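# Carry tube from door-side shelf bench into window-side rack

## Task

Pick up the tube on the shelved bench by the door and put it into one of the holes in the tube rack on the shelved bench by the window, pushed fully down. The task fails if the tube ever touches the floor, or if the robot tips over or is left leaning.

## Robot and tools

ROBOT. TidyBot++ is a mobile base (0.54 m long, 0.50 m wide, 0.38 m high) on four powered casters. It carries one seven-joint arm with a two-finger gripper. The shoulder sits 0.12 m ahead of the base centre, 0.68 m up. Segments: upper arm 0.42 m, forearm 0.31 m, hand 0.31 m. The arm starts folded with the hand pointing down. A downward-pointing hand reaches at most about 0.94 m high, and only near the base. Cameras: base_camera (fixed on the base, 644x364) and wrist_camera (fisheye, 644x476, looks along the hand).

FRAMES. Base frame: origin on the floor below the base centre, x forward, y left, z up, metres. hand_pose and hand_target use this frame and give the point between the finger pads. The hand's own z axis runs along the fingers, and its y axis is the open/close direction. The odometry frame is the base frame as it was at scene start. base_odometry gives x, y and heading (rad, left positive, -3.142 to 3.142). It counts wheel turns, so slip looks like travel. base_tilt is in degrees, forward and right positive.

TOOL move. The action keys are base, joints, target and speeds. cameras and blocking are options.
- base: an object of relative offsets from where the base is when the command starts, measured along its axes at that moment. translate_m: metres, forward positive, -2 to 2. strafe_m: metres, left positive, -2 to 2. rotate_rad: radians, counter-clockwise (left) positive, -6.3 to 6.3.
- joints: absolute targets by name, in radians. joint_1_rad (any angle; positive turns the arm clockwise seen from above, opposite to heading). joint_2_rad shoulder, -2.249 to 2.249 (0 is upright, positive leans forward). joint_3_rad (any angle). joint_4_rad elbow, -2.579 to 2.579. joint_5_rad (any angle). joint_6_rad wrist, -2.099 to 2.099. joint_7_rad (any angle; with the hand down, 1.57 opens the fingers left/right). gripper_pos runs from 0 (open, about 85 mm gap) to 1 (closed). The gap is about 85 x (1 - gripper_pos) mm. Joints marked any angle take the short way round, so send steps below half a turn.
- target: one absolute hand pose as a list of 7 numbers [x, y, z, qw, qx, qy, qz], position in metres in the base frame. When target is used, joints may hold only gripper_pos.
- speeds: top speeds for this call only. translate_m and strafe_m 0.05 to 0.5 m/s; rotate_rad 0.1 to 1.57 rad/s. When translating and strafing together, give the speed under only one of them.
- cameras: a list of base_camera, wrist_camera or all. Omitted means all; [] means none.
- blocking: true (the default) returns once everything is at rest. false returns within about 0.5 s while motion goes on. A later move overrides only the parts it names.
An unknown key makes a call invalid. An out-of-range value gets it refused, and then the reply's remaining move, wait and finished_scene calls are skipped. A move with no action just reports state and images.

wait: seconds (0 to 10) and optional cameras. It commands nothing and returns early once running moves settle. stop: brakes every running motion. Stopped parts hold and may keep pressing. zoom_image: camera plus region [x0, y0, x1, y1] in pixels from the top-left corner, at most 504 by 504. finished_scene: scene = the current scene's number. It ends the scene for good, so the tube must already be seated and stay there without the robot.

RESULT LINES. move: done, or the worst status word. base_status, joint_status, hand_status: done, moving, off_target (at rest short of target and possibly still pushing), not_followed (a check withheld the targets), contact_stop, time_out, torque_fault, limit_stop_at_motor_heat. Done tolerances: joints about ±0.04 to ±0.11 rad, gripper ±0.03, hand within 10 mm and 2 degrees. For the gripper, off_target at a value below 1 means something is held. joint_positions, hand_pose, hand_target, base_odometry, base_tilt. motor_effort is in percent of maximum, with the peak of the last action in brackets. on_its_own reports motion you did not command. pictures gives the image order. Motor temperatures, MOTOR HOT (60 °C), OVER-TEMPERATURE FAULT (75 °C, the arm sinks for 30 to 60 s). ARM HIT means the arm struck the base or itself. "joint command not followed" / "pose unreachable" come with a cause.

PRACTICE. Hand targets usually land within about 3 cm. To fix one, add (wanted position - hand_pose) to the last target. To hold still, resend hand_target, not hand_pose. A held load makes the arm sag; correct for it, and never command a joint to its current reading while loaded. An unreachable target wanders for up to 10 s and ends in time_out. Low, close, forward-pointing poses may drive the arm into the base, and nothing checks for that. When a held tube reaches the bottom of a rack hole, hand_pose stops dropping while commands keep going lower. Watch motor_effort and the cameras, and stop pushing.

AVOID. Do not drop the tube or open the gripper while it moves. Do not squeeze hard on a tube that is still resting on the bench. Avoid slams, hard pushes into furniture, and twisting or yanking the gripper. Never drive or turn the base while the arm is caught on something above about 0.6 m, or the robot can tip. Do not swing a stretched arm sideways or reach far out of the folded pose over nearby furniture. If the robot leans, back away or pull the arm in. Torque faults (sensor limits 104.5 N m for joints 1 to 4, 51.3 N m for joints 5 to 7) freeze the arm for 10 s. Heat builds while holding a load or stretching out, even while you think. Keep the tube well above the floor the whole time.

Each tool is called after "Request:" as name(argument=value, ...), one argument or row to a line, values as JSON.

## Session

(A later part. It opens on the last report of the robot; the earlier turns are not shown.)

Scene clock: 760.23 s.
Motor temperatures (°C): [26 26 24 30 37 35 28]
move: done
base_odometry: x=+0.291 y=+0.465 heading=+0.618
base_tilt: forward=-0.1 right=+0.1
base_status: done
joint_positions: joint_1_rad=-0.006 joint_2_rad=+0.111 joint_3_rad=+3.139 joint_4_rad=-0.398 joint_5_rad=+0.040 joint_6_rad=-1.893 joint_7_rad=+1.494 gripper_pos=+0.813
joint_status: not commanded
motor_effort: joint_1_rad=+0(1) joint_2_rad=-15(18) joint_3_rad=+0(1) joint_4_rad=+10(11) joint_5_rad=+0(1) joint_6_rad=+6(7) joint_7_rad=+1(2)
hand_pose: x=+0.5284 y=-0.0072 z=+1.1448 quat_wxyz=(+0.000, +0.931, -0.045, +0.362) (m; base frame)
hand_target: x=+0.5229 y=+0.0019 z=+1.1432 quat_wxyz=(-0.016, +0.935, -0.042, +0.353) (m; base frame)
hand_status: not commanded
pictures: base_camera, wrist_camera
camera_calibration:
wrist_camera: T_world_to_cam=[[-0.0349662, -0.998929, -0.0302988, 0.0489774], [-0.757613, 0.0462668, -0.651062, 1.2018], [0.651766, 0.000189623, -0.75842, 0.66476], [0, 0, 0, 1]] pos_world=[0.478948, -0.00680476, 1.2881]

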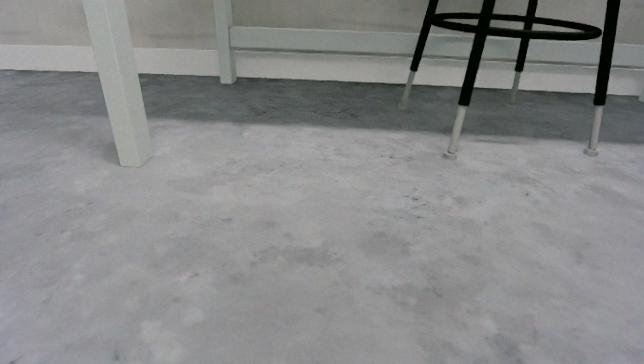

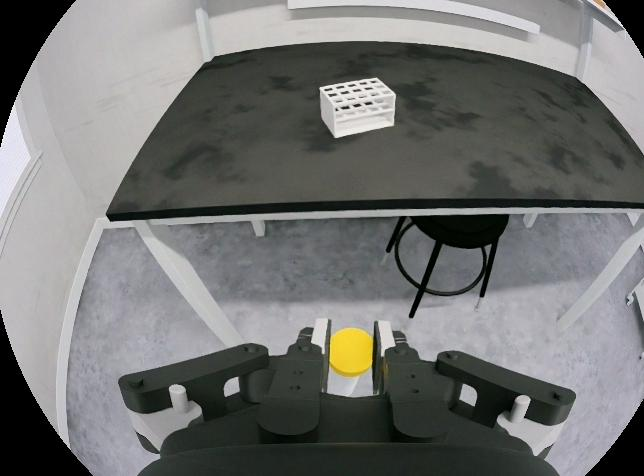

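Request:
move(
  base={"translate_m":0.40,"strafe_m":-0.050},
  joints={"joint_1_rad":0.0,"joint_2_rad":0.12,"joint_3_rad":3.14,"joint_4_rad":-0.37,"joint_5_rad":0.0,"joint_6_rad":-1.815,"joint_7_rad":1.67,"gripper_pos":0.87},
  cameras=["wrist_camera","base_camera"],
)

Request:
zoom_image(
  camera="wrist_camera",
  region=[250, 200, 460, 410],
)

Request:
zoom_image(
  camera="wrist_camera",
  region=[325, 360, 375, 400],
)

Scene clock: 1080.33 s.
Motor temperatures (°C): [26 26 24 30 36 35 28]
move: off_target
base_odometry: x=+0.646 y=+0.656 heading=+0.618
base_tilt: forward=-0.1 right=+0.1
base_status: done
joint_positions: joint_1_rad=-0.006 joint_2_rad=+0.120 joint_3_rad=+3.139 joint_4_rad=-0.396 joint_5_rad=+0.040 joint_6_rad=-1.824 joint_7_rad=+1.652 gripper_pos=+0.813
joint_status: gripper_pos off_target (ended at +0.813, target +0.870); the others done
motor_effort: joint_1_rad=+0(1) joint_2_rad=-15(19) joint_3_rad=+0(1) joint_4_rad=+10(11) joint_5_rad=+0(1) joint_6_rad=+7(8) joint_7_rad=+1(2)
hand_pose: x=+0.5480 y=-0.0073 z=+1.1565 quat_wxyz=(+0.030, +0.920, +0.029, +0.389) (m; base frame)
hand_target: x=+0.5484 y=+0.0019 z=+1.1684 quat_wxyz=(+0.020, +0.913, +0.046, +0.406) (m; base frame)
hand_status: not commanded
pictures: base_camera, wrist_camera
camera_calibration:
wrist_camera: T_world_to_cam=[[0.0776417, -0.993582, 0.0822576, -0.141922], [-0.716061, -0.112983, -0.688834, 1.2441], [0.693707, -0.00541922, -0.720237, 0.593683], [0, 0, 0, 1]] pos_world=[0.490032, 0.00276859, 1.29625]

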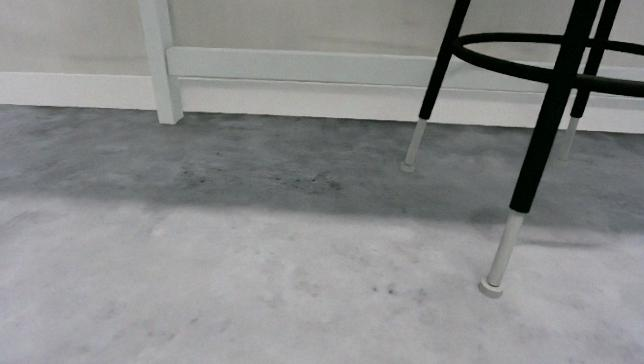

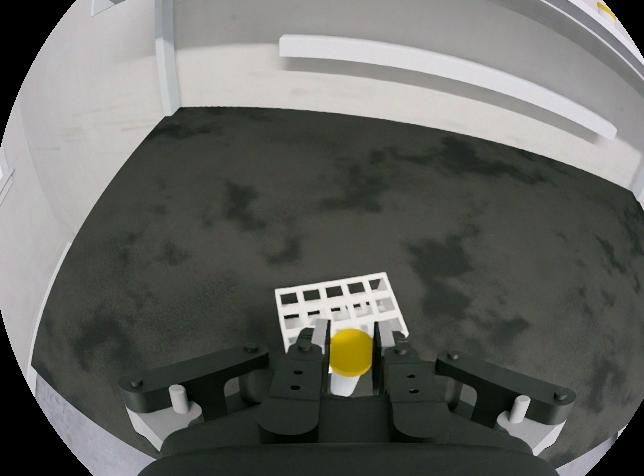

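Scaled by 2.400.

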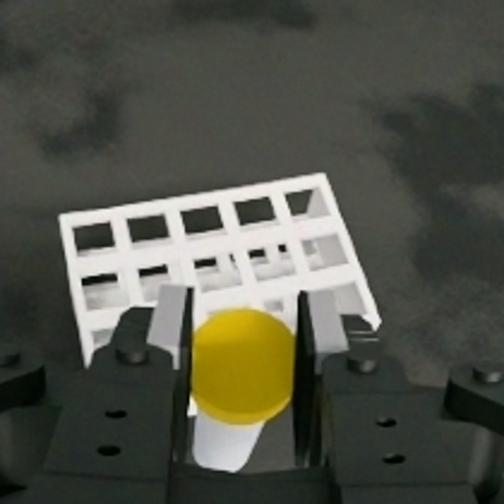

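Scaled by 10.080.

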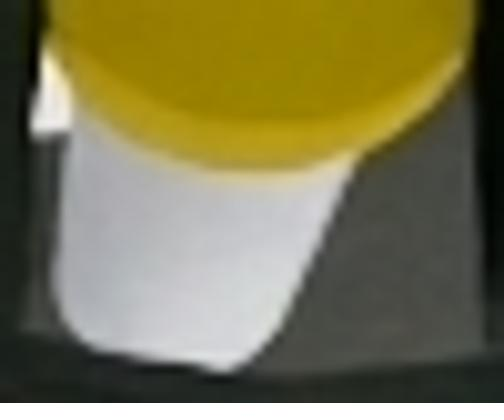

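Request:
zoom_image(
  camera="wrist_camera",
  region=[268, 262, 343, 332],
)

Request:
zoom_image(
  camera="wrist_camera",
  region=[340, 262, 415, 342],
)

Request:
zoom_image(
  camera="wrist_camera",
  region=[268, 310, 343, 370],
)

Scaled by 6.720.

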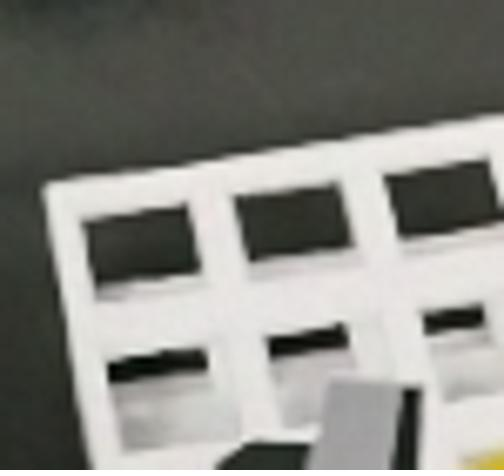

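Scaled by 6.300.

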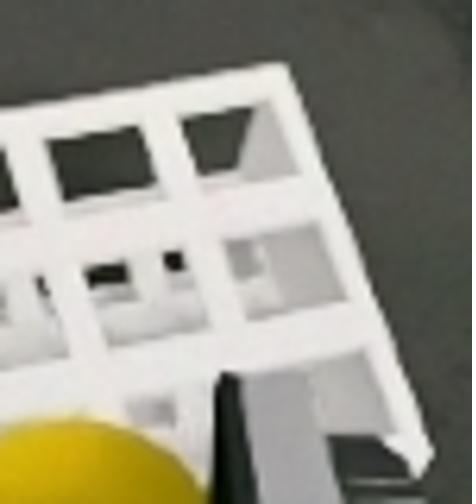

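Scaled by 6.720.

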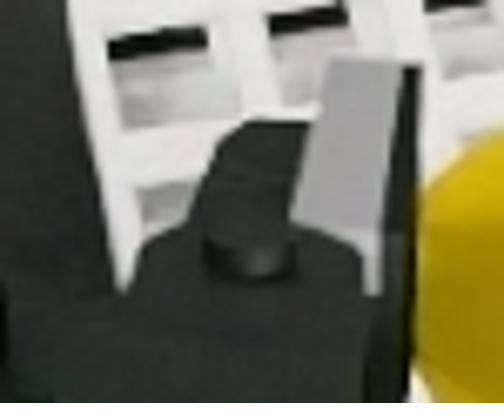

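Request:
move(
  base={"translate_m":0.095,"strafe_m":-0.008},
  joints={"joint_1_rad":0.0,"joint_2_rad":0.12,"joint_3_rad":3.14,"joint_4_rad":-0.37,"joint_5_rad":0.0,"joint_6_rad":-1.906,"joint_7_rad":1.56,"gripper_pos":0.87},
  cameras=["wrist_camera"],
)

Request:
zoom_image(
  camera="wrist_camera",
  region=[250, 280, 460, 420],
)

Request:
zoom_image(
  camera="wrist_camera",
  region=[325, 360, 375, 400],
)

Scene clock: 1380.97 s.
Motor temperatures (°C): [25 27 23 29 36 35 28]
move: off_target
base_odometry: x=+0.728 y=+0.705 heading=+0.618
base_tilt: forward=-0.1 right=+0.1
base_status: done
joint_positions: joint_1_rad=-0.006 joint_2_rad=+0.121 joint_3_rad=+3.139 joint_4_rad=-0.395 joint_5_rad=+0.040 joint_6_rad=-1.902 joint_7_rad=+1.569 gripper_pos=+0.813
joint_status: gripper_pos off_target (ended at +0.813, target +0.870); the others done
motor_effort: joint_1_rad=+0(1) joint_2_rad=-14(20) joint_3_rad=+0(1) joint_4_rad=+10(11) joint_5_rad=+0(1) joint_6_rad=+6(8) joint_7_rad=+1(2)
hand_pose: x=+0.5310 y=-0.0072 z=+1.1396 quat_wxyz=(+0.013, +0.935, -0.010, +0.354) (m; base frame)
hand_target: x=+0.5285 y=+0.0019 z=+1.1482 quat_wxyz=(-0.002, +0.931, -0.004, +0.364) (m; base frame)
hand_status: not commanded
pictures: wrist_camera
camera_calibration:
wrist_camera: T_world_to_cam=[[0.0200225, -0.999614, 0.019254, -0.0367139], [-0.770617, -0.0276993, -0.636696, 1.19037], [0.636984, -0.0020892, -0.770874, 0.681122], [0, 0, 0, 1]] pos_world=[0.48419, -0.00230437, 1.28367]

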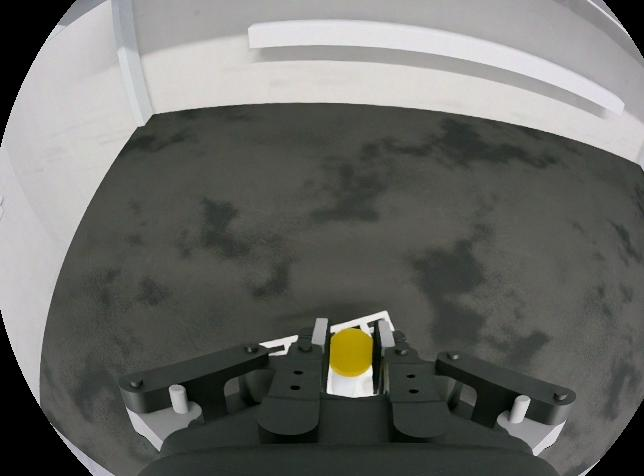

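Scaled by 2.400.

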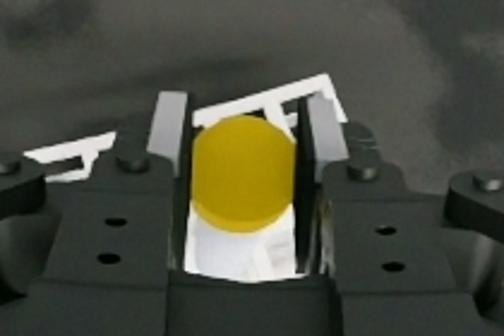

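Scaled by 10.080.

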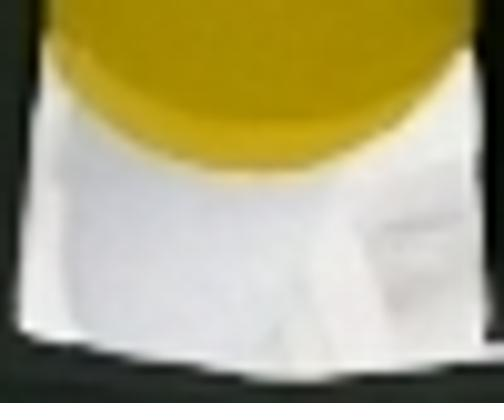

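Request:
move(
  joints={"joint_1_rad":0.0,"joint_2_rad":0.12,"joint_3_rad":3.14,"joint_4_rad":-0.37,"joint_5_rad":0.0,"joint_6_rad":-1.862,"joint_7_rad":1.635,"gripper_pos":0.87},
  cameras=["wrist_camera"],
)

Request:
zoom_image(
  camera="wrist_camera",
  region=[325, 360, 375, 400],
)

Request:
zoom_image(
  camera="wrist_camera",
  region=[240, 295, 340, 365],
)

Request:
zoom_image(
  camera="wrist_camera",
  region=[325, 295, 425, 365],
)

Scene clock: 1413.47 s.
Motor temperatures (°C): [25 27 23 29 36 35 28]
move: off_target
base_odometry: x=+0.728 y=+0.705 heading=+0.618
base_tilt: forward=-0.1 right=+0.1
base_status: not commanded
joint_positions: joint_1_rad=-0.006 joint_2_rad=+0.121 joint_3_rad=+3.139 joint_4_rad=-0.395 joint_5_rad=+0.040 joint_6_rad=-1.877 joint_7_rad=+1.624 gripper_pos=+0.813
joint_status: gripper_pos off_target (ended at +0.813, target +0.870); the others done
motor_effort: joint_1_rad=+0(1) joint_2_rad=-15(15) joint_3_rad=+0(1) joint_4_rad=+10(11) joint_5_rad=+0(1) joint_6_rad=+6(7) joint_7_rad=+2(2)
hand_pose: x=+0.5367 y=-0.0072 z=+1.1448 quat_wxyz=(+0.024, +0.931, +0.016, +0.365) (m; base frame)
hand_target: x=+0.5383 y=+0.0019 z=+1.1577 quat_wxyz=(+0.012, +0.923, +0.030, +0.384) (m; base frame)
hand_status: not commanded
pictures: wrist_camera
camera_calibration:
wrist_camera: T_world_to_cam=[[0.0606904, -0.996468, 0.0580355, -0.103184], [-0.753287, -0.0838714, -0.652323, 1.20635], [0.654886, -0.00412767, -0.755716, 0.654499], [0, 0, 0, 1]] pos_world=[0.486366, 0.0010596, 1.28753]

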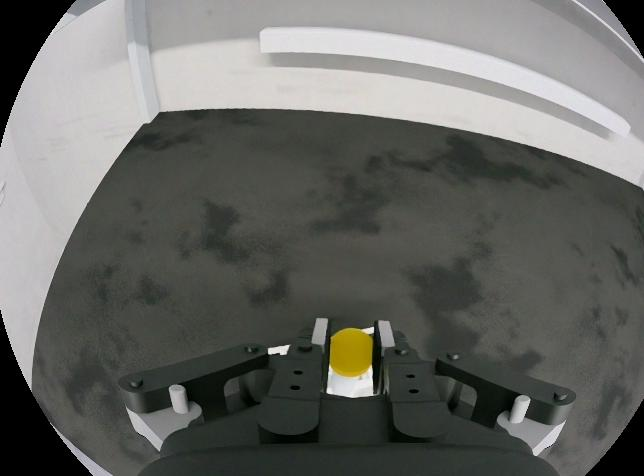

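Scaled by 10.080.

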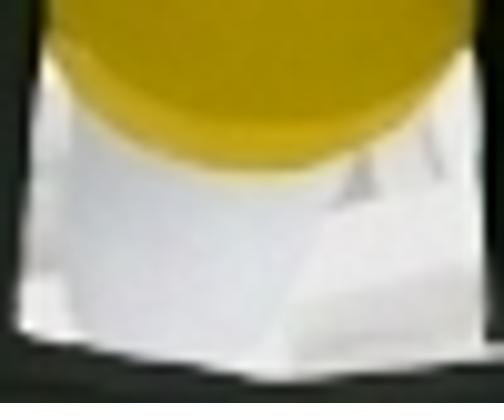

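Scaled by 5.040.

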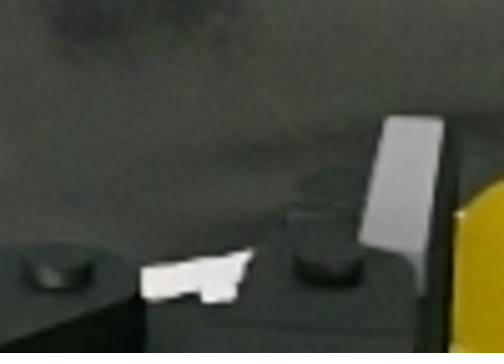

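Scaled by 5.040.

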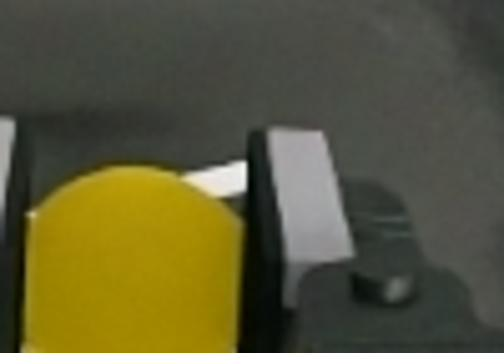

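Request:
zoom_image(
  camera="wrist_camera",
  region=[348, 370, 376, 398],
)

Request:
zoom_image(
  camera="wrist_camera",
  region=[324, 370, 352, 398],
)

Scaled by 18.000.

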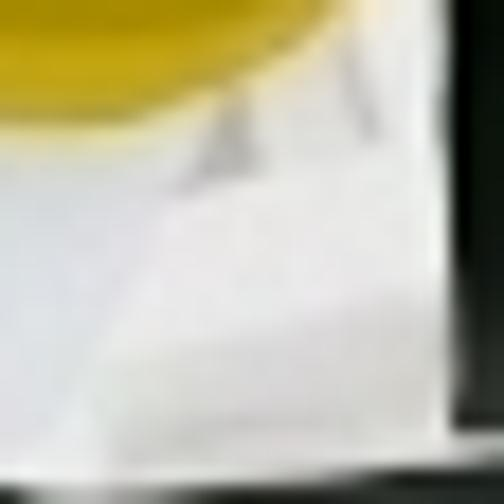

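Scaled by 18.000.

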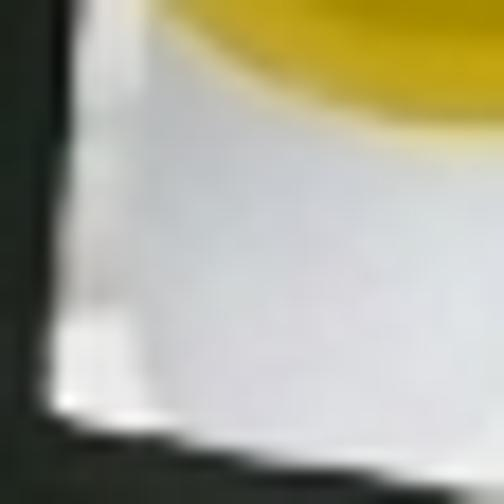

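Request:
move(
  joints={"joint_1_rad":0.0,"joint_2_rad":0.036,"joint_3_rad":3.14,"joint_4_rad":-0.633,"joint_5_rad":0.0,"joint_6_rad":-1.714,"joint_7_rad":1.635,"gripper_pos":0.87},
  cameras=["wrist_camera"],
)

Request:
zoom_image(
  camera="wrist_camera",
  region=[324, 364, 378, 400],
)

Scene clock: 1547.13 s.
Motor temperatures (°C): [25 27 23 29 36 35 28]
move: off_target
base_odometry: x=+0.728 y=+0.705 heading=+0.618
base_tilt: forward=-0.1 right=+0.1
base_status: not commanded
joint_positions: joint_1_rad=-0.006 joint_2_rad=+0.053 joint_3_rad=+3.139 joint_4_rad=-0.602 joint_5_rad=+0.040 joint_6_rad=-1.764 joint_7_rad=+1.624 gripper_pos=+0.813
joint_status: gripper_pos off_target (ended at +0.813, target +0.870); the others done
motor_effort: joint_1_rad=+0(1) joint_2_rad=-14(15) joint_3_rad=+0(2) joint_4_rad=+11(12) joint_5_rad=+0(1) joint_6_rad=+6(7) joint_7_rad=+1(2)
hand_pose: x=+0.5386 y=-0.0074 z=+1.1180 quat_wxyz=(+0.025, +0.935, +0.018, +0.353) (m; base frame)
hand_target: x=+0.5432 y=+0.0020 z=+1.1230 quat_wxyz=(+0.012, +0.928, +0.031, +0.370) (m; base frame)
hand_status: not commanded
pictures: wrist_camera
camera_calibration:
wrist_camera: T_world_to_cam=[[0.0647112, -0.996061, 0.0606233, -0.107033], [-0.769299, -0.0884891, -0.632732, 1.17698], [0.635604, -0.00569262, -0.771994, 0.661582], [0, 0, 0, 1]] pos_world=[0.491869, 0.00130462, 1.26194]

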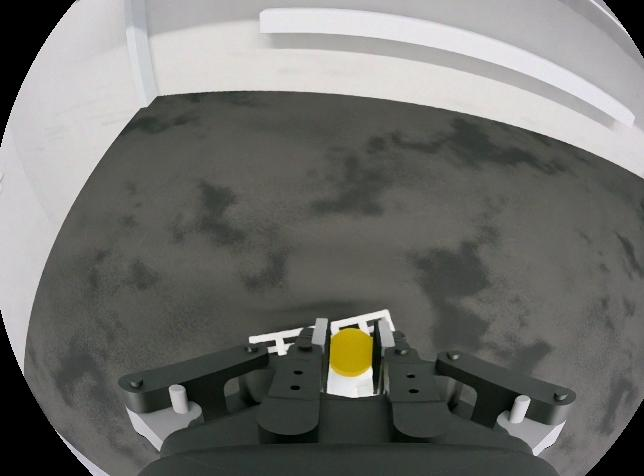

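Scaled by 9.333.

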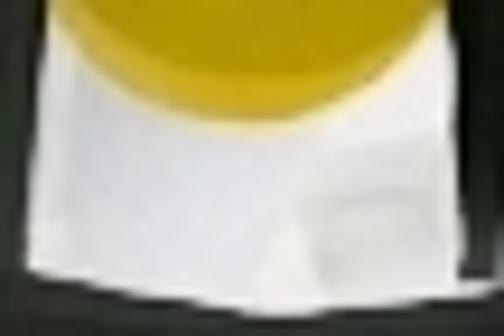

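Request:
zoom_image(
  camera="wrist_camera",
  region=[340, 295, 410, 345],
)

Request:
zoom_image(
  camera="wrist_camera",
  region=[348, 370, 376, 398],
)

Request:
zoom_image(
  camera="wrist_camera",
  region=[240, 315, 310, 365],
)

Scaled by 7.200.

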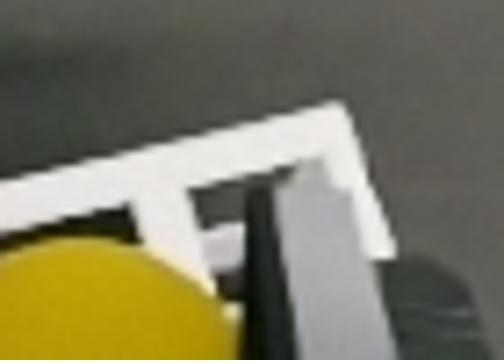

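Scaled by 18.000.

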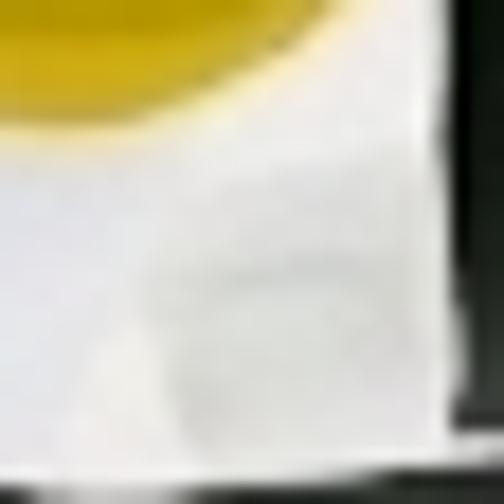

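Scaled by 7.200.

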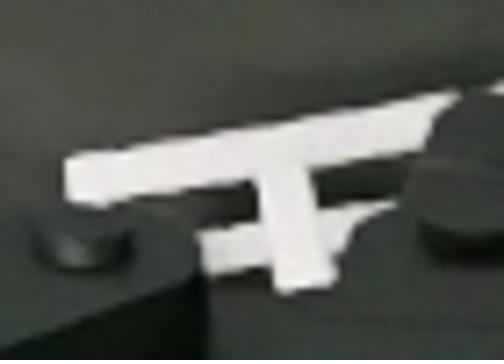

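Request:
move(
  joints={"joint_1_rad":0.0,"joint_2_rad":-0.035,"joint_3_rad":3.14,"joint_4_rad":-0.813,"joint_5_rad":0.0,"joint_6_rad":-1.579,"joint_7_rad":1.635,"gripper_pos":0.87},
  cameras=["wrist_camera"],
)

Request:
zoom_image(
  camera="wrist_camera",
  region=[324, 364, 378, 400],
)

Scene clock: 1597.07 s.
Motor temperatures (°C): [25 27 23 29 36 35 28]
move: off_target
base_odometry: x=+0.728 y=+0.705 heading=+0.618
base_tilt: forward=-0.1 right=+0.1
base_status: not commanded
joint_positions: joint_1_rad=-0.006 joint_2_rad=-0.021 joint_3_rad=+3.139 joint_4_rad=-0.779 joint_5_rad=+0.040 joint_6_rad=-1.631 joint_7_rad=+1.624 gripper_pos=+0.813
joint_status: gripper_pos off_target (ended at +0.813, target +0.870); the others done
motor_effort: joint_1_rad=+0(1) joint_2_rad=-13(15) joint_3_rad=+0(1) joint_4_rad=+13(13) joint_5_rad=+0(1) joint_6_rad=+6(7) joint_7_rad=+1(2)
hand_pose: x=+0.5391 y=-0.0076 z=+1.1034 quat_wxyz=(+0.026, +0.930, +0.020, +0.367) (m; base frame)
hand_target: x=+0.5448 y=+0.0020 z=+1.1059 quat_wxyz=(+0.012, +0.924, +0.030, +0.382) (m; base frame)
hand_status: not commanded
pictures: wrist_camera
camera_calibration:
wrist_camera: T_world_to_cam=[[0.0663149, -0.99558, 0.0665018, -0.113636], [-0.750436, -0.0936893, -0.654269, 1.18162], [0.657608, -0.0065175, -0.753332, 0.617587], [0, 0, 0, 1]] pos_world=[0.488138, 0.00159706, 1.2459]

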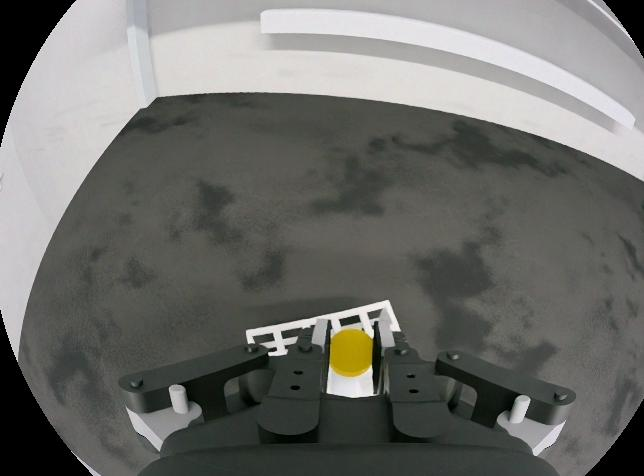

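Scaled by 9.333.

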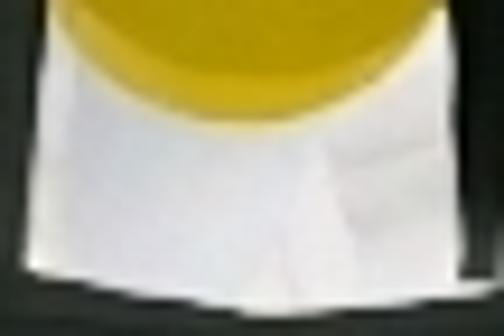

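Request:
zoom_image(
  camera="wrist_camera",
  region=[348, 370, 376, 398],
)

Request:
zoom_image(
  camera="wrist_camera",
  region=[324, 370, 352, 398],
)

Request:
zoom_image(
  camera="wrist_camera",
  region=[330, 295, 410, 345],
)

Scaled by 18.000.

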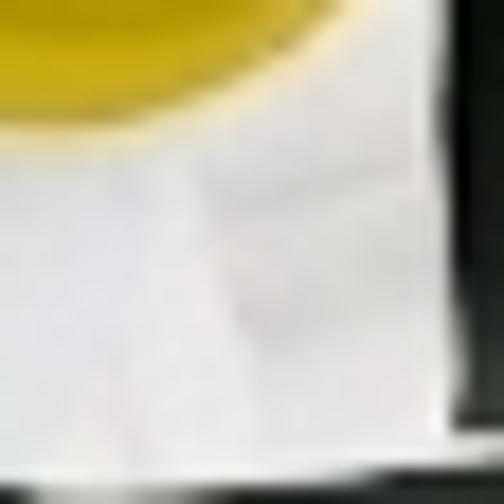

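Scaled by 18.000.

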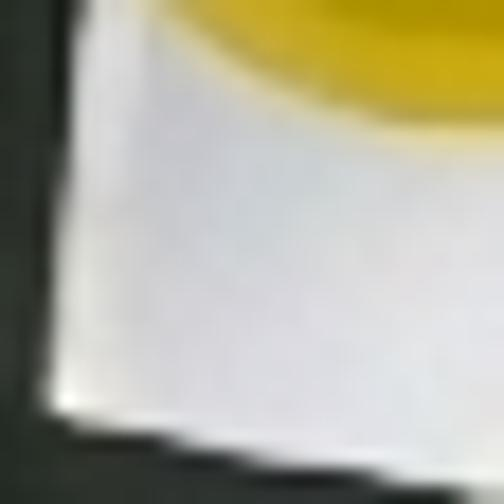

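Scaled by 6.300.

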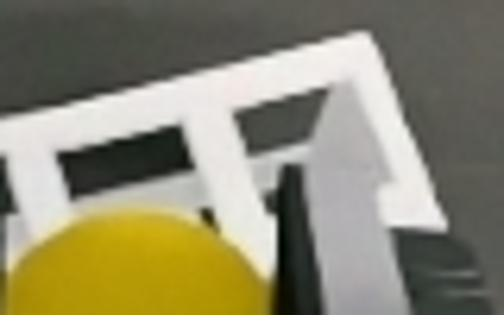

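Request:
zoom_image(
  camera="wrist_camera",
  region=[240, 305, 340, 365],
)

Request:
zoom_image(
  camera="wrist_camera",
  region=[326, 372, 376, 398],
)

Scaled by 5.040.

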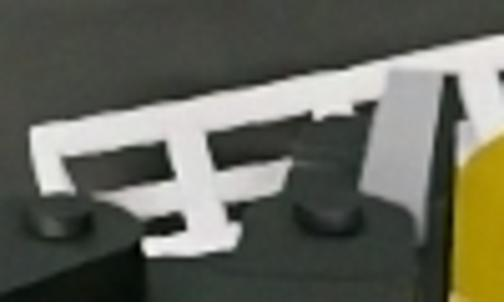

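Scaled by 10.080.

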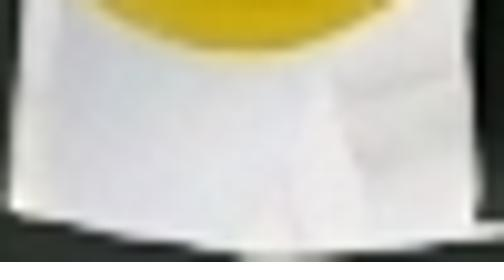

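Request:
move(
  joints={"joint_1_rad":0.0,"joint_2_rad":0.088,"joint_3_rad":3.14,"joint_4_rad":-0.481,"joint_5_rad":0.0,"joint_6_rad":-1.836,"joint_7_rad":1.635,"gripper_pos":0.87},
  cameras=["wrist_camera"],
)

Request:
zoom_image(
  camera="wrist_camera",
  region=[324, 364, 378, 400],
)

Request:
zoom_image(
  camera="wrist_camera",
  region=[340, 295, 410, 345],
)

Scene clock: 1830.83 s.
Motor temperatures (°C): [25 27 23 29 36 35 28]
move: off_target
base_odometry: x=+0.728 y=+0.705 heading=+0.618
base_tilt: forward=-0.1 right=+0.0
base_status: not commanded
joint_positions: joint_1_rad=-0.006 joint_2_rad=+0.061 joint_3_rad=+3.139 joint_4_rad=-0.514 joint_5_rad=+0.040 joint_6_rad=-1.793 joint_7_rad=+1.624 gripper_pos=+0.813
joint_status: gripper_pos off_target (ended at +0.813, target +0.870); the others done
motor_effort: joint_1_rad=+0(1) joint_2_rad=-14(14) joint_3_rad=+0(1) joint_4_rad=+11(14) joint_5_rad=+0(1) joint_6_rad=+7(8) joint_7_rad=+1(2)
hand_pose: x=+0.5327 y=-0.0074 z=+1.1432 quat_wxyz=(+0.025, +0.926, +0.017, +0.377) (m; base frame)
hand_target: x=+0.5344 y=+0.0019 z=+1.1352 quat_wxyz=(+0.011, +0.932, +0.031, +0.360) (m; base frame)
hand_status: not commanded
pictures: wrist_camera
camera_calibration:
wrist_camera: T_world_to_cam=[[0.0608874, -0.996191, 0.0624195, -0.10818], [-0.736111, -0.0870499, -0.671239, 1.21469], [0.674116, -0.00507774, -0.738608, 0.626109], [0, 0, 0, 1]] pos_world=[0.478666, 0.00114986, 1.28455]

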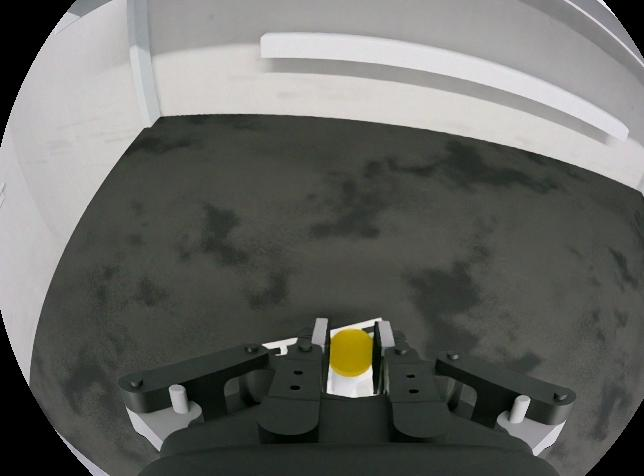

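Scaled by 9.333.

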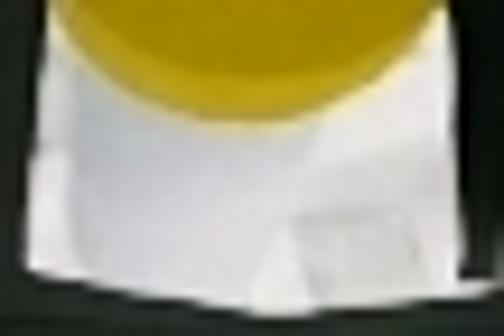

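Scaled by 7.200.

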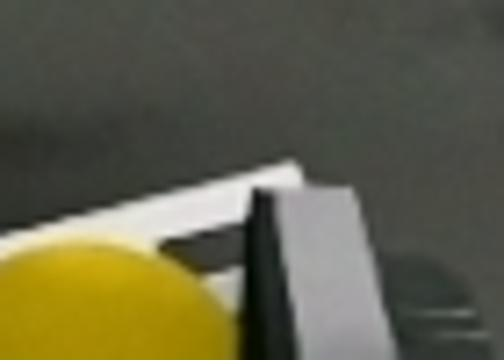

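Request:
move(
  base={"translate_m": 0.07, "strafe_m": -0.002},
  speeds={"translate_m": 0.2},
  joints={"joint_1_rad": 0.0, "joint_2_rad": 0.075, "joint_3_rad": 3.14, "joint_4_rad": -0.385, "joint_5_rad": 0.0, "joint_6_rad": -2.049, "joint_7_rad": 1.575, "gripper_pos": 0.87},
  cameras=["wrist_camera"],
)

Scene clock: 1895.77 s.
Motor temperatures (°C): [25 26 23 29 36 35 28]
move: off_target
base_odometry: x=+0.787 y=+0.744 heading=+0.618
base_tilt: forward=-0.1 right=+0.1
base_status: done
joint_positions: joint_1_rad=-0.006 joint_2_rad=+0.066 joint_3_rad=+3.139 joint_4_rad=-0.416 joint_5_rad=+0.040 joint_6_rad=-2.008 joint_7_rad=+1.616 gripper_pos=+0.813
joint_status: gripper_pos off_target (ended at +0.813, target +0.870); the others done
motor_effort: joint_1_rad=+0(1) joint_2_rad=-12(16) joint_3_rad=+0(1) joint_4_rad=+9(11) joint_5_rad=+0(1) joint_6_rad=+6(7) joint_7_rad=+1(2)
hand_pose: x=+0.4813 y=-0.0070 z=+1.1327 quat_wxyz=(+0.020, +0.947, +0.011, +0.320) (m; base frame)
hand_target: x=+0.4741 y=+0.0019 z=+1.1320 quat_wxyz=(+0.000, +0.950, +0.003, +0.311) (m; base frame)
hand_status: not commanded
pictures: wrist_camera
camera_calibration:
wrist_camera: T_world_to_cam=[[0.0565643, -0.997462, 0.0432502, -0.0801839], [-0.81329, -0.0711604, -0.577491, 1.1009], [0.579103, -0.00250959, -0.815251, 0.785559], [0, 0, 0, 1]] pos_world=[0.444963, 0.000331207, 1.27965]

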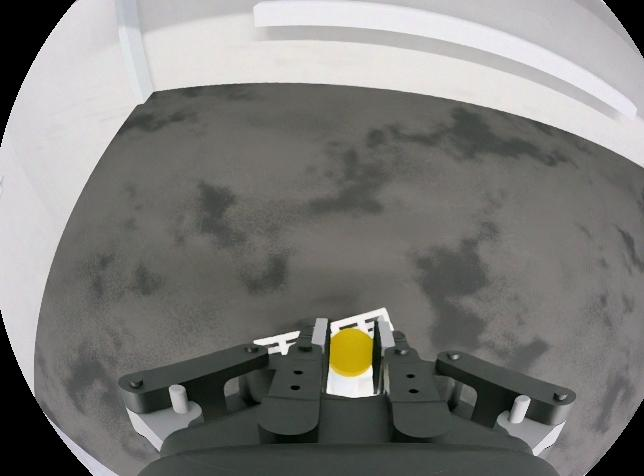

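Request:
zoom_image(
  camera="wrist_camera",
  region=[320, 300, 410, 400],
)

Request:
zoom_image(
  camera="wrist_camera",
  region=[240, 310, 320, 370],
)

Scaled by 5.040.

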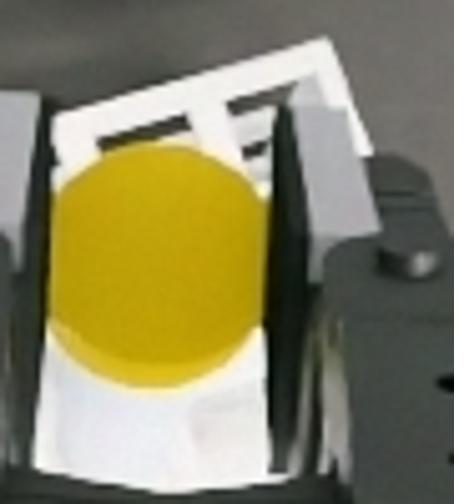

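Scaled by 6.300.

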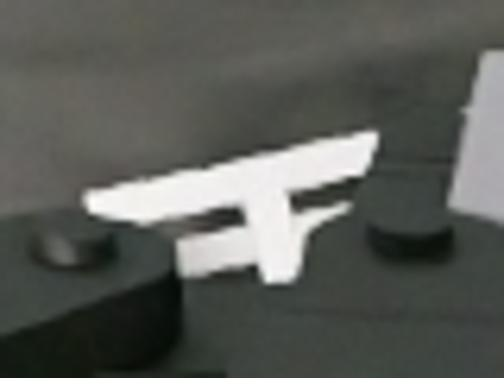

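Request:
move(
  base={"strafe_m": -0.0015, "translate_m": 0.0},
  joints={"joint_1_rad": 0.0, "joint_2_rad": -0.024, "joint_3_rad": 3.14, "joint_4_rad": -0.628, "joint_5_rad": 0.0, "joint_6_rad": -1.859, "joint_7_rad": 1.545, "gripper_pos": 0.87},
  cameras=["wrist_camera"],
)

Request:
zoom_image(
  camera="wrist_camera",
  region=[320, 300, 410, 400],
)

Request:
zoom_image(
  camera="wrist_camera",
  region=[240, 310, 320, 370],
)

Scene clock: 1996.60 s.
Motor temperatures (°C): [25 26 23 29 36 35 28]
move: off_target
base_odometry: x=+0.788 y=+0.742 heading=+0.618
base_tilt: forward=-0.1 right=+0.0
base_status: done
joint_positions: joint_1_rad=-0.004 joint_2_rad=-0.009 joint_3_rad=+3.139 joint_4_rad=-0.597 joint_5_rad=+0.040 joint_6_rad=-1.907 joint_7_rad=+1.600 gripper_pos=+0.813
joint_status: gripper_pos off_target (ended at +0.813, target +0.870); the others done
motor_effort: joint_1_rad=+0(4) joint_2_rad=-11(14) joint_3_rad=+0(3) joint_4_rad=+10(11) joint_5_rad=+0(3) joint_6_rad=+5(6) joint_7_rad=+1(2)
hand_pose: x=+0.4770 y=-0.0077 z=+1.1158 quat_wxyz=(+0.019, +0.948, +0.005, +0.318) (m; base frame)
hand_target: x=+0.4828 y=+0.0019 z=+1.1189 quat_wxyz=(-0.005, +0.943, -0.011, +0.333) (m; base frame)
hand_status: not commanded
pictures: wrist_camera
camera_calibration:
wrist_camera: T_world_to_cam=[[0.0457104, -0.998257, 0.0373363, -0.0681717], [-0.816383, -0.0588696, -0.574502, 1.08584], [0.575698, -0.00422001, -0.817651, 0.77865], [0, 0, 0, 1]] pos_world=[0.441311, -0.000844002, 1.26303]

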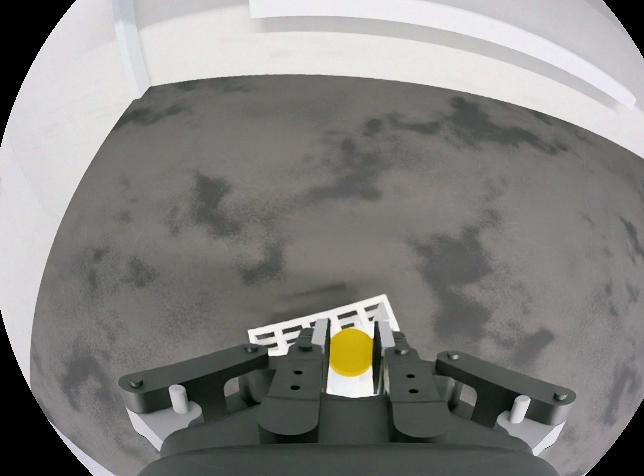

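Scaled by 5.040.

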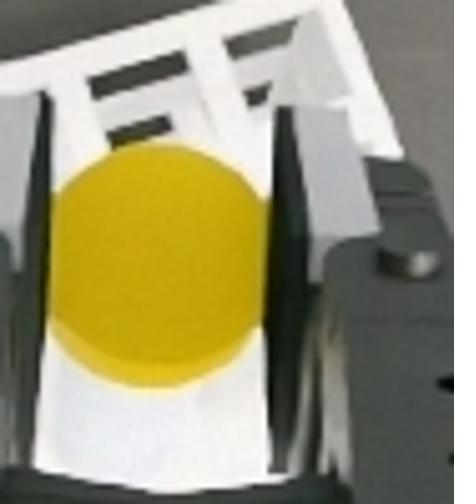

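Scaled by 6.300.

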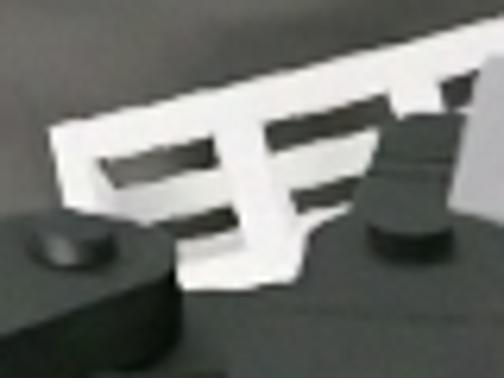

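Request:
zoom_image(
  camera="wrist_camera",
  region=[350, 280, 410, 340],
)

Request:
zoom_image(
  camera="wrist_camera",
  region=[320, 360, 384, 404],
)

Scaled by 8.400.

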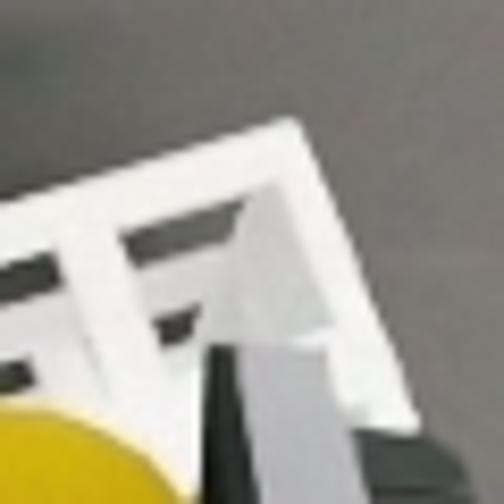

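Scaled by 7.875.

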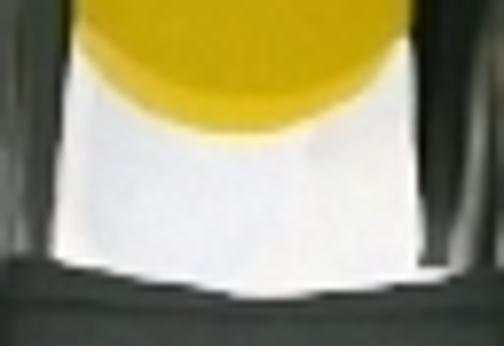

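Request:
move(
  joints={"joint_1_rad": 0.0, "joint_2_rad": -0.0765, "joint_3_rad": 3.14, "joint_4_rad": -0.771, "joint_5_rad": 0.0, "joint_6_rad": -1.760, "joint_7_rad": 1.545, "gripper_pos": 0.87},
  cameras=["wrist_camera"],
)

Request:
zoom_image(
  camera="wrist_camera",
  region=[320, 270, 410, 400],
)

Request:
zoom_image(
  camera="wrist_camera",
  region=[230, 300, 320, 370],
)

Scene clock: 2035.90 s.
Motor temperatures (°C): [25 26 23 29 36 35 28]
move: off_target
base_odometry: x=+0.788 y=+0.742 heading=+0.618
base_tilt: forward=-0.1 right=+0.1
base_status: not commanded
joint_positions: joint_1_rad=-0.004 joint_2_rad=-0.060 joint_3_rad=+3.139 joint_4_rad=-0.739 joint_5_rad=+0.040 joint_6_rad=-1.810 joint_7_rad=+1.600 gripper_pos=+0.813
joint_status: gripper_pos off_target (ended at +0.813, target +0.870); the others done
motor_effort: joint_1_rad=+0(1) joint_2_rad=-10(12) joint_3_rad=+0(1) joint_4_rad=+12(12) joint_5_rad=+1(1) joint_6_rad=+6(6) joint_7_rad=+1(2)
hand_pose: x=+0.4800 y=-0.0080 z=+1.0994 quat_wxyz=(+0.020, +0.947, +0.007, +0.320) (m; base frame)
hand_target: x=+0.4855 y=+0.0020 z=+1.1022 quat_wxyz=(-0.005, +0.941, -0.011, +0.337) (m; base frame)
hand_status: not commanded
pictures: wrist_camera
camera_calibration:
wrist_camera: T_world_to_cam=[[0.0474511, -0.998049, 0.0405836, -0.0723575], [-0.812834, -0.0621959, -0.579166, 1.08223], [0.58056, -0.00550564, -0.814199, 0.757343], [0, 0, 0, 1]] pos_world=[0.443422, -0.000736575, 1.24635]

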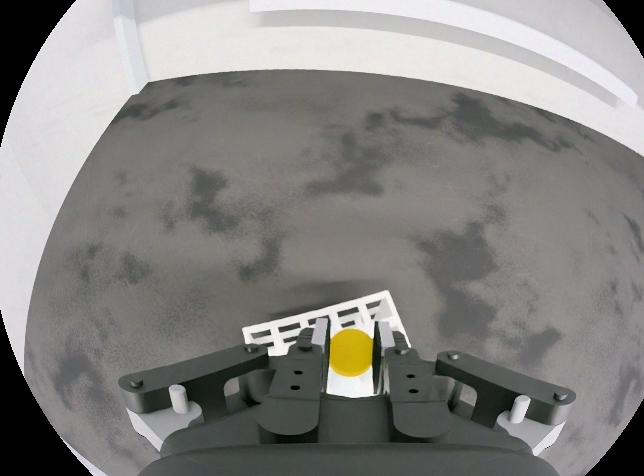

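Scaled by 3.877.

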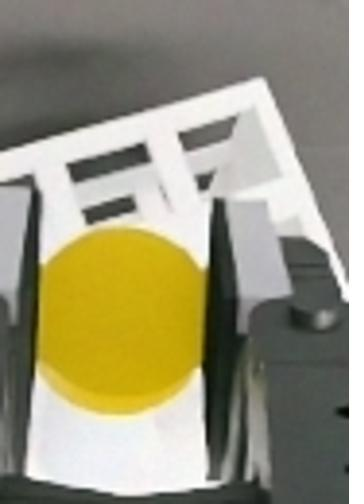

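Scaled by 5.600.

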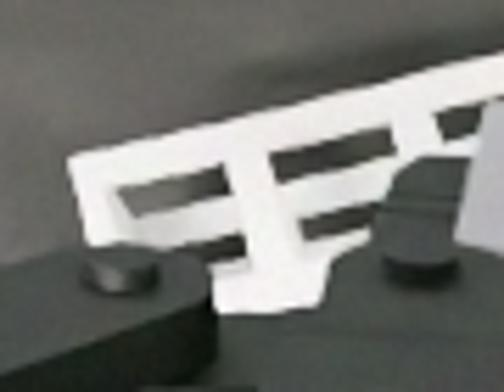

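Request:
move(
  joints={"joint_1_rad": 0.0, "joint_2_rad": -0.127, "joint_3_rad": 3.14, "joint_4_rad": -0.910, "joint_5_rad": 0.0, "joint_6_rad": -1.670, "joint_7_rad": 1.545, "gripper_pos": 0.87},
  cameras=["wrist_camera"],
)

Request:
zoom_image(
  camera="wrist_camera",
  region=[320, 260, 410, 400],
)

Request:
zoom_image(
  camera="wrist_camera",
  region=[220, 290, 320, 370],
)

Scene clock: 2065.47 s.
Motor temperatures (°C): [25 26 23 29 36 35 28]
move: off_target
base_odometry: x=+0.788 y=+0.742 heading=+0.618
base_tilt: forward=-0.1 right=+0.1
base_status: not commanded
joint_positions: joint_1_rad=-0.004 joint_2_rad=-0.111 joint_3_rad=+3.139 joint_4_rad=-0.877 joint_5_rad=+0.040 joint_6_rad=-1.720 joint_7_rad=+1.600 gripper_pos=+0.813
joint_status: gripper_pos off_target (ended at +0.813, target +0.870); the others done
motor_effort: joint_1_rad=+0(1) joint_2_rad=-10(11) joint_3_rad=+0(1) joint_4_rad=+12(13) joint_5_rad=+0(1) joint_6_rad=+6(6) joint_7_rad=+1(2)
hand_pose: x=+0.4801 y=-0.0082 z=+1.0798 quat_wxyz=(+0.021, +0.947, +0.008, +0.321) (m; base frame)
hand_target: x=+0.4852 y=+0.0020 z=+1.0816 quat_wxyz=(-0.005, +0.941, -0.011, +0.337) (m; base frame)
hand_status: not commanded
pictures: wrist_camera
camera_calibration:
wrist_camera: T_world_to_cam=[[0.0495669, -0.997828, 0.0433946, -0.0757808], [-0.811385, -0.0655649, -0.580824, 1.07201], [0.582407, -0.00642008, -0.812872, 0.73896], [0, 0, 0, 1]] pos_world=[0.443195, -0.000585599, 1.22662]

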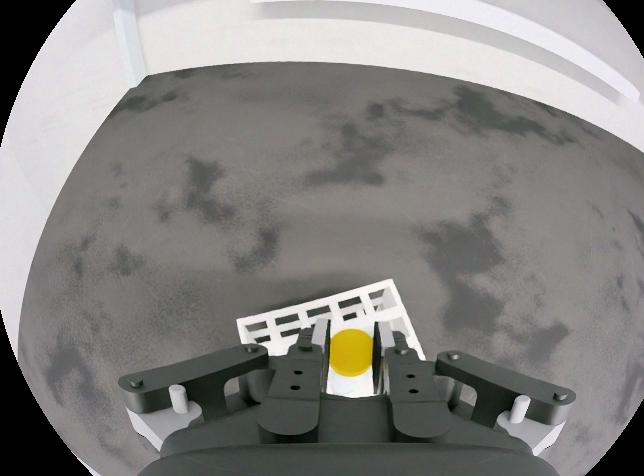

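Scaled by 3.600.

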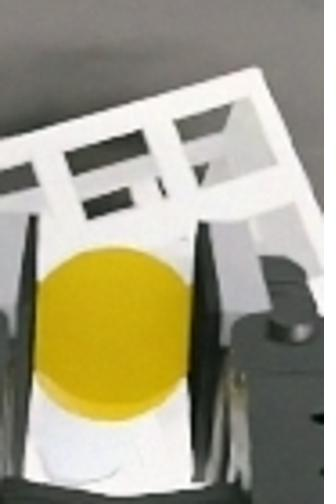

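Scaled by 5.040.

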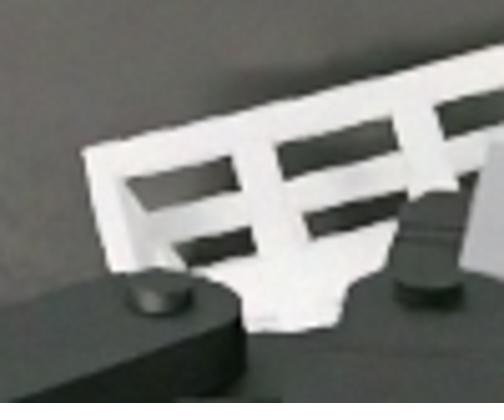

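Request:
move(
  joints={"joint_1_rad": 0.0, "joint_2_rad": -0.164, "joint_3_rad": 3.14, "joint_4_rad": -1.020, "joint_5_rad": 0.0, "joint_6_rad": -1.598, "joint_7_rad": 1.545, "gripper_pos": 0.87},
  cameras=["wrist_camera"],
)

Request:
zoom_image(
  camera="wrist_camera",
  region=[320, 240, 420, 400],
)

Request:
zoom_image(
  camera="wrist_camera",
  region=[215, 280, 315, 360],
)

Scene clock: 2099.10 s.
Motor temperatures (°C): [25 26 23 28 36 35 28]
move: off_target
base_odometry: x=+0.788 y=+0.742 heading=+0.618
base_tilt: forward=-0.1 right=+0.0
base_status: not commanded
joint_positions: joint_1_rad=-0.004 joint_2_rad=-0.152 joint_3_rad=+3.139 joint_4_rad=-0.984 joint_5_rad=+0.040 joint_6_rad=-1.644 joint_7_rad=+1.600 gripper_pos=+0.813
joint_status: gripper_pos off_target (ended at +0.813, target +0.870); the others done
motor_effort: joint_1_rad=+0(1) joint_2_rad=-8(10) joint_3_rad=+0(1) joint_4_rad=+13(13) joint_5_rad=+0(1) joint_6_rad=+6(6) joint_7_rad=+1(2)
hand_pose: x=+0.4798 y=-0.0082 z=+1.0648 quat_wxyz=(+0.022, +0.945, +0.009, +0.326) (m; base frame)
hand_target: x=+0.4853 y=+0.0020 z=+1.0624 quat_wxyz=(-0.004, +0.941, -0.011, +0.337) (m; base frame)
hand_status: not commanded
pictures: wrist_camera
camera_calibration:
wrist_camera: T_world_to_cam=[[0.0512002, -0.997628, 0.0460032, -0.078746], [-0.805288, -0.0684853, -0.588915, 1.06872], [0.590669, -0.00689322, -0.806885, 0.716582], [0, 0, 0, 1]] pos_world=[0.441393, -0.000428286, 1.2112]

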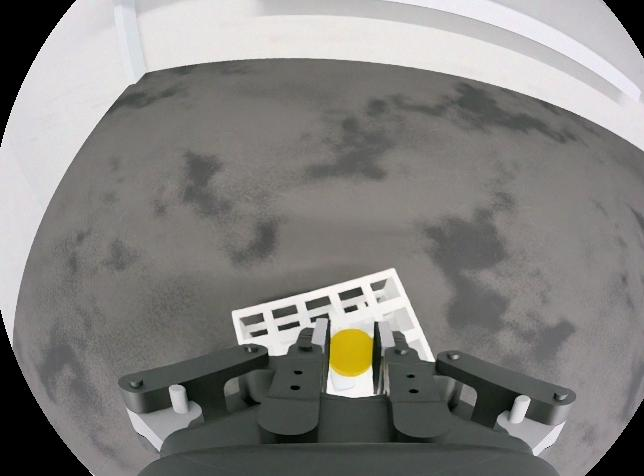

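Scaled by 3.150.

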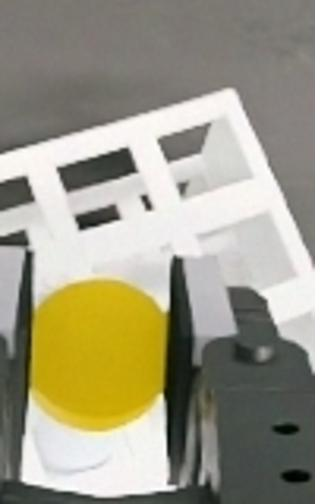

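Scaled by 5.040.

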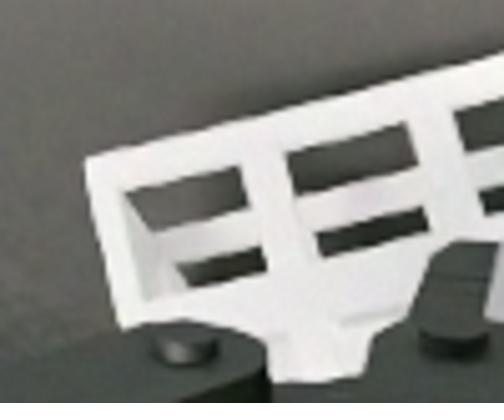

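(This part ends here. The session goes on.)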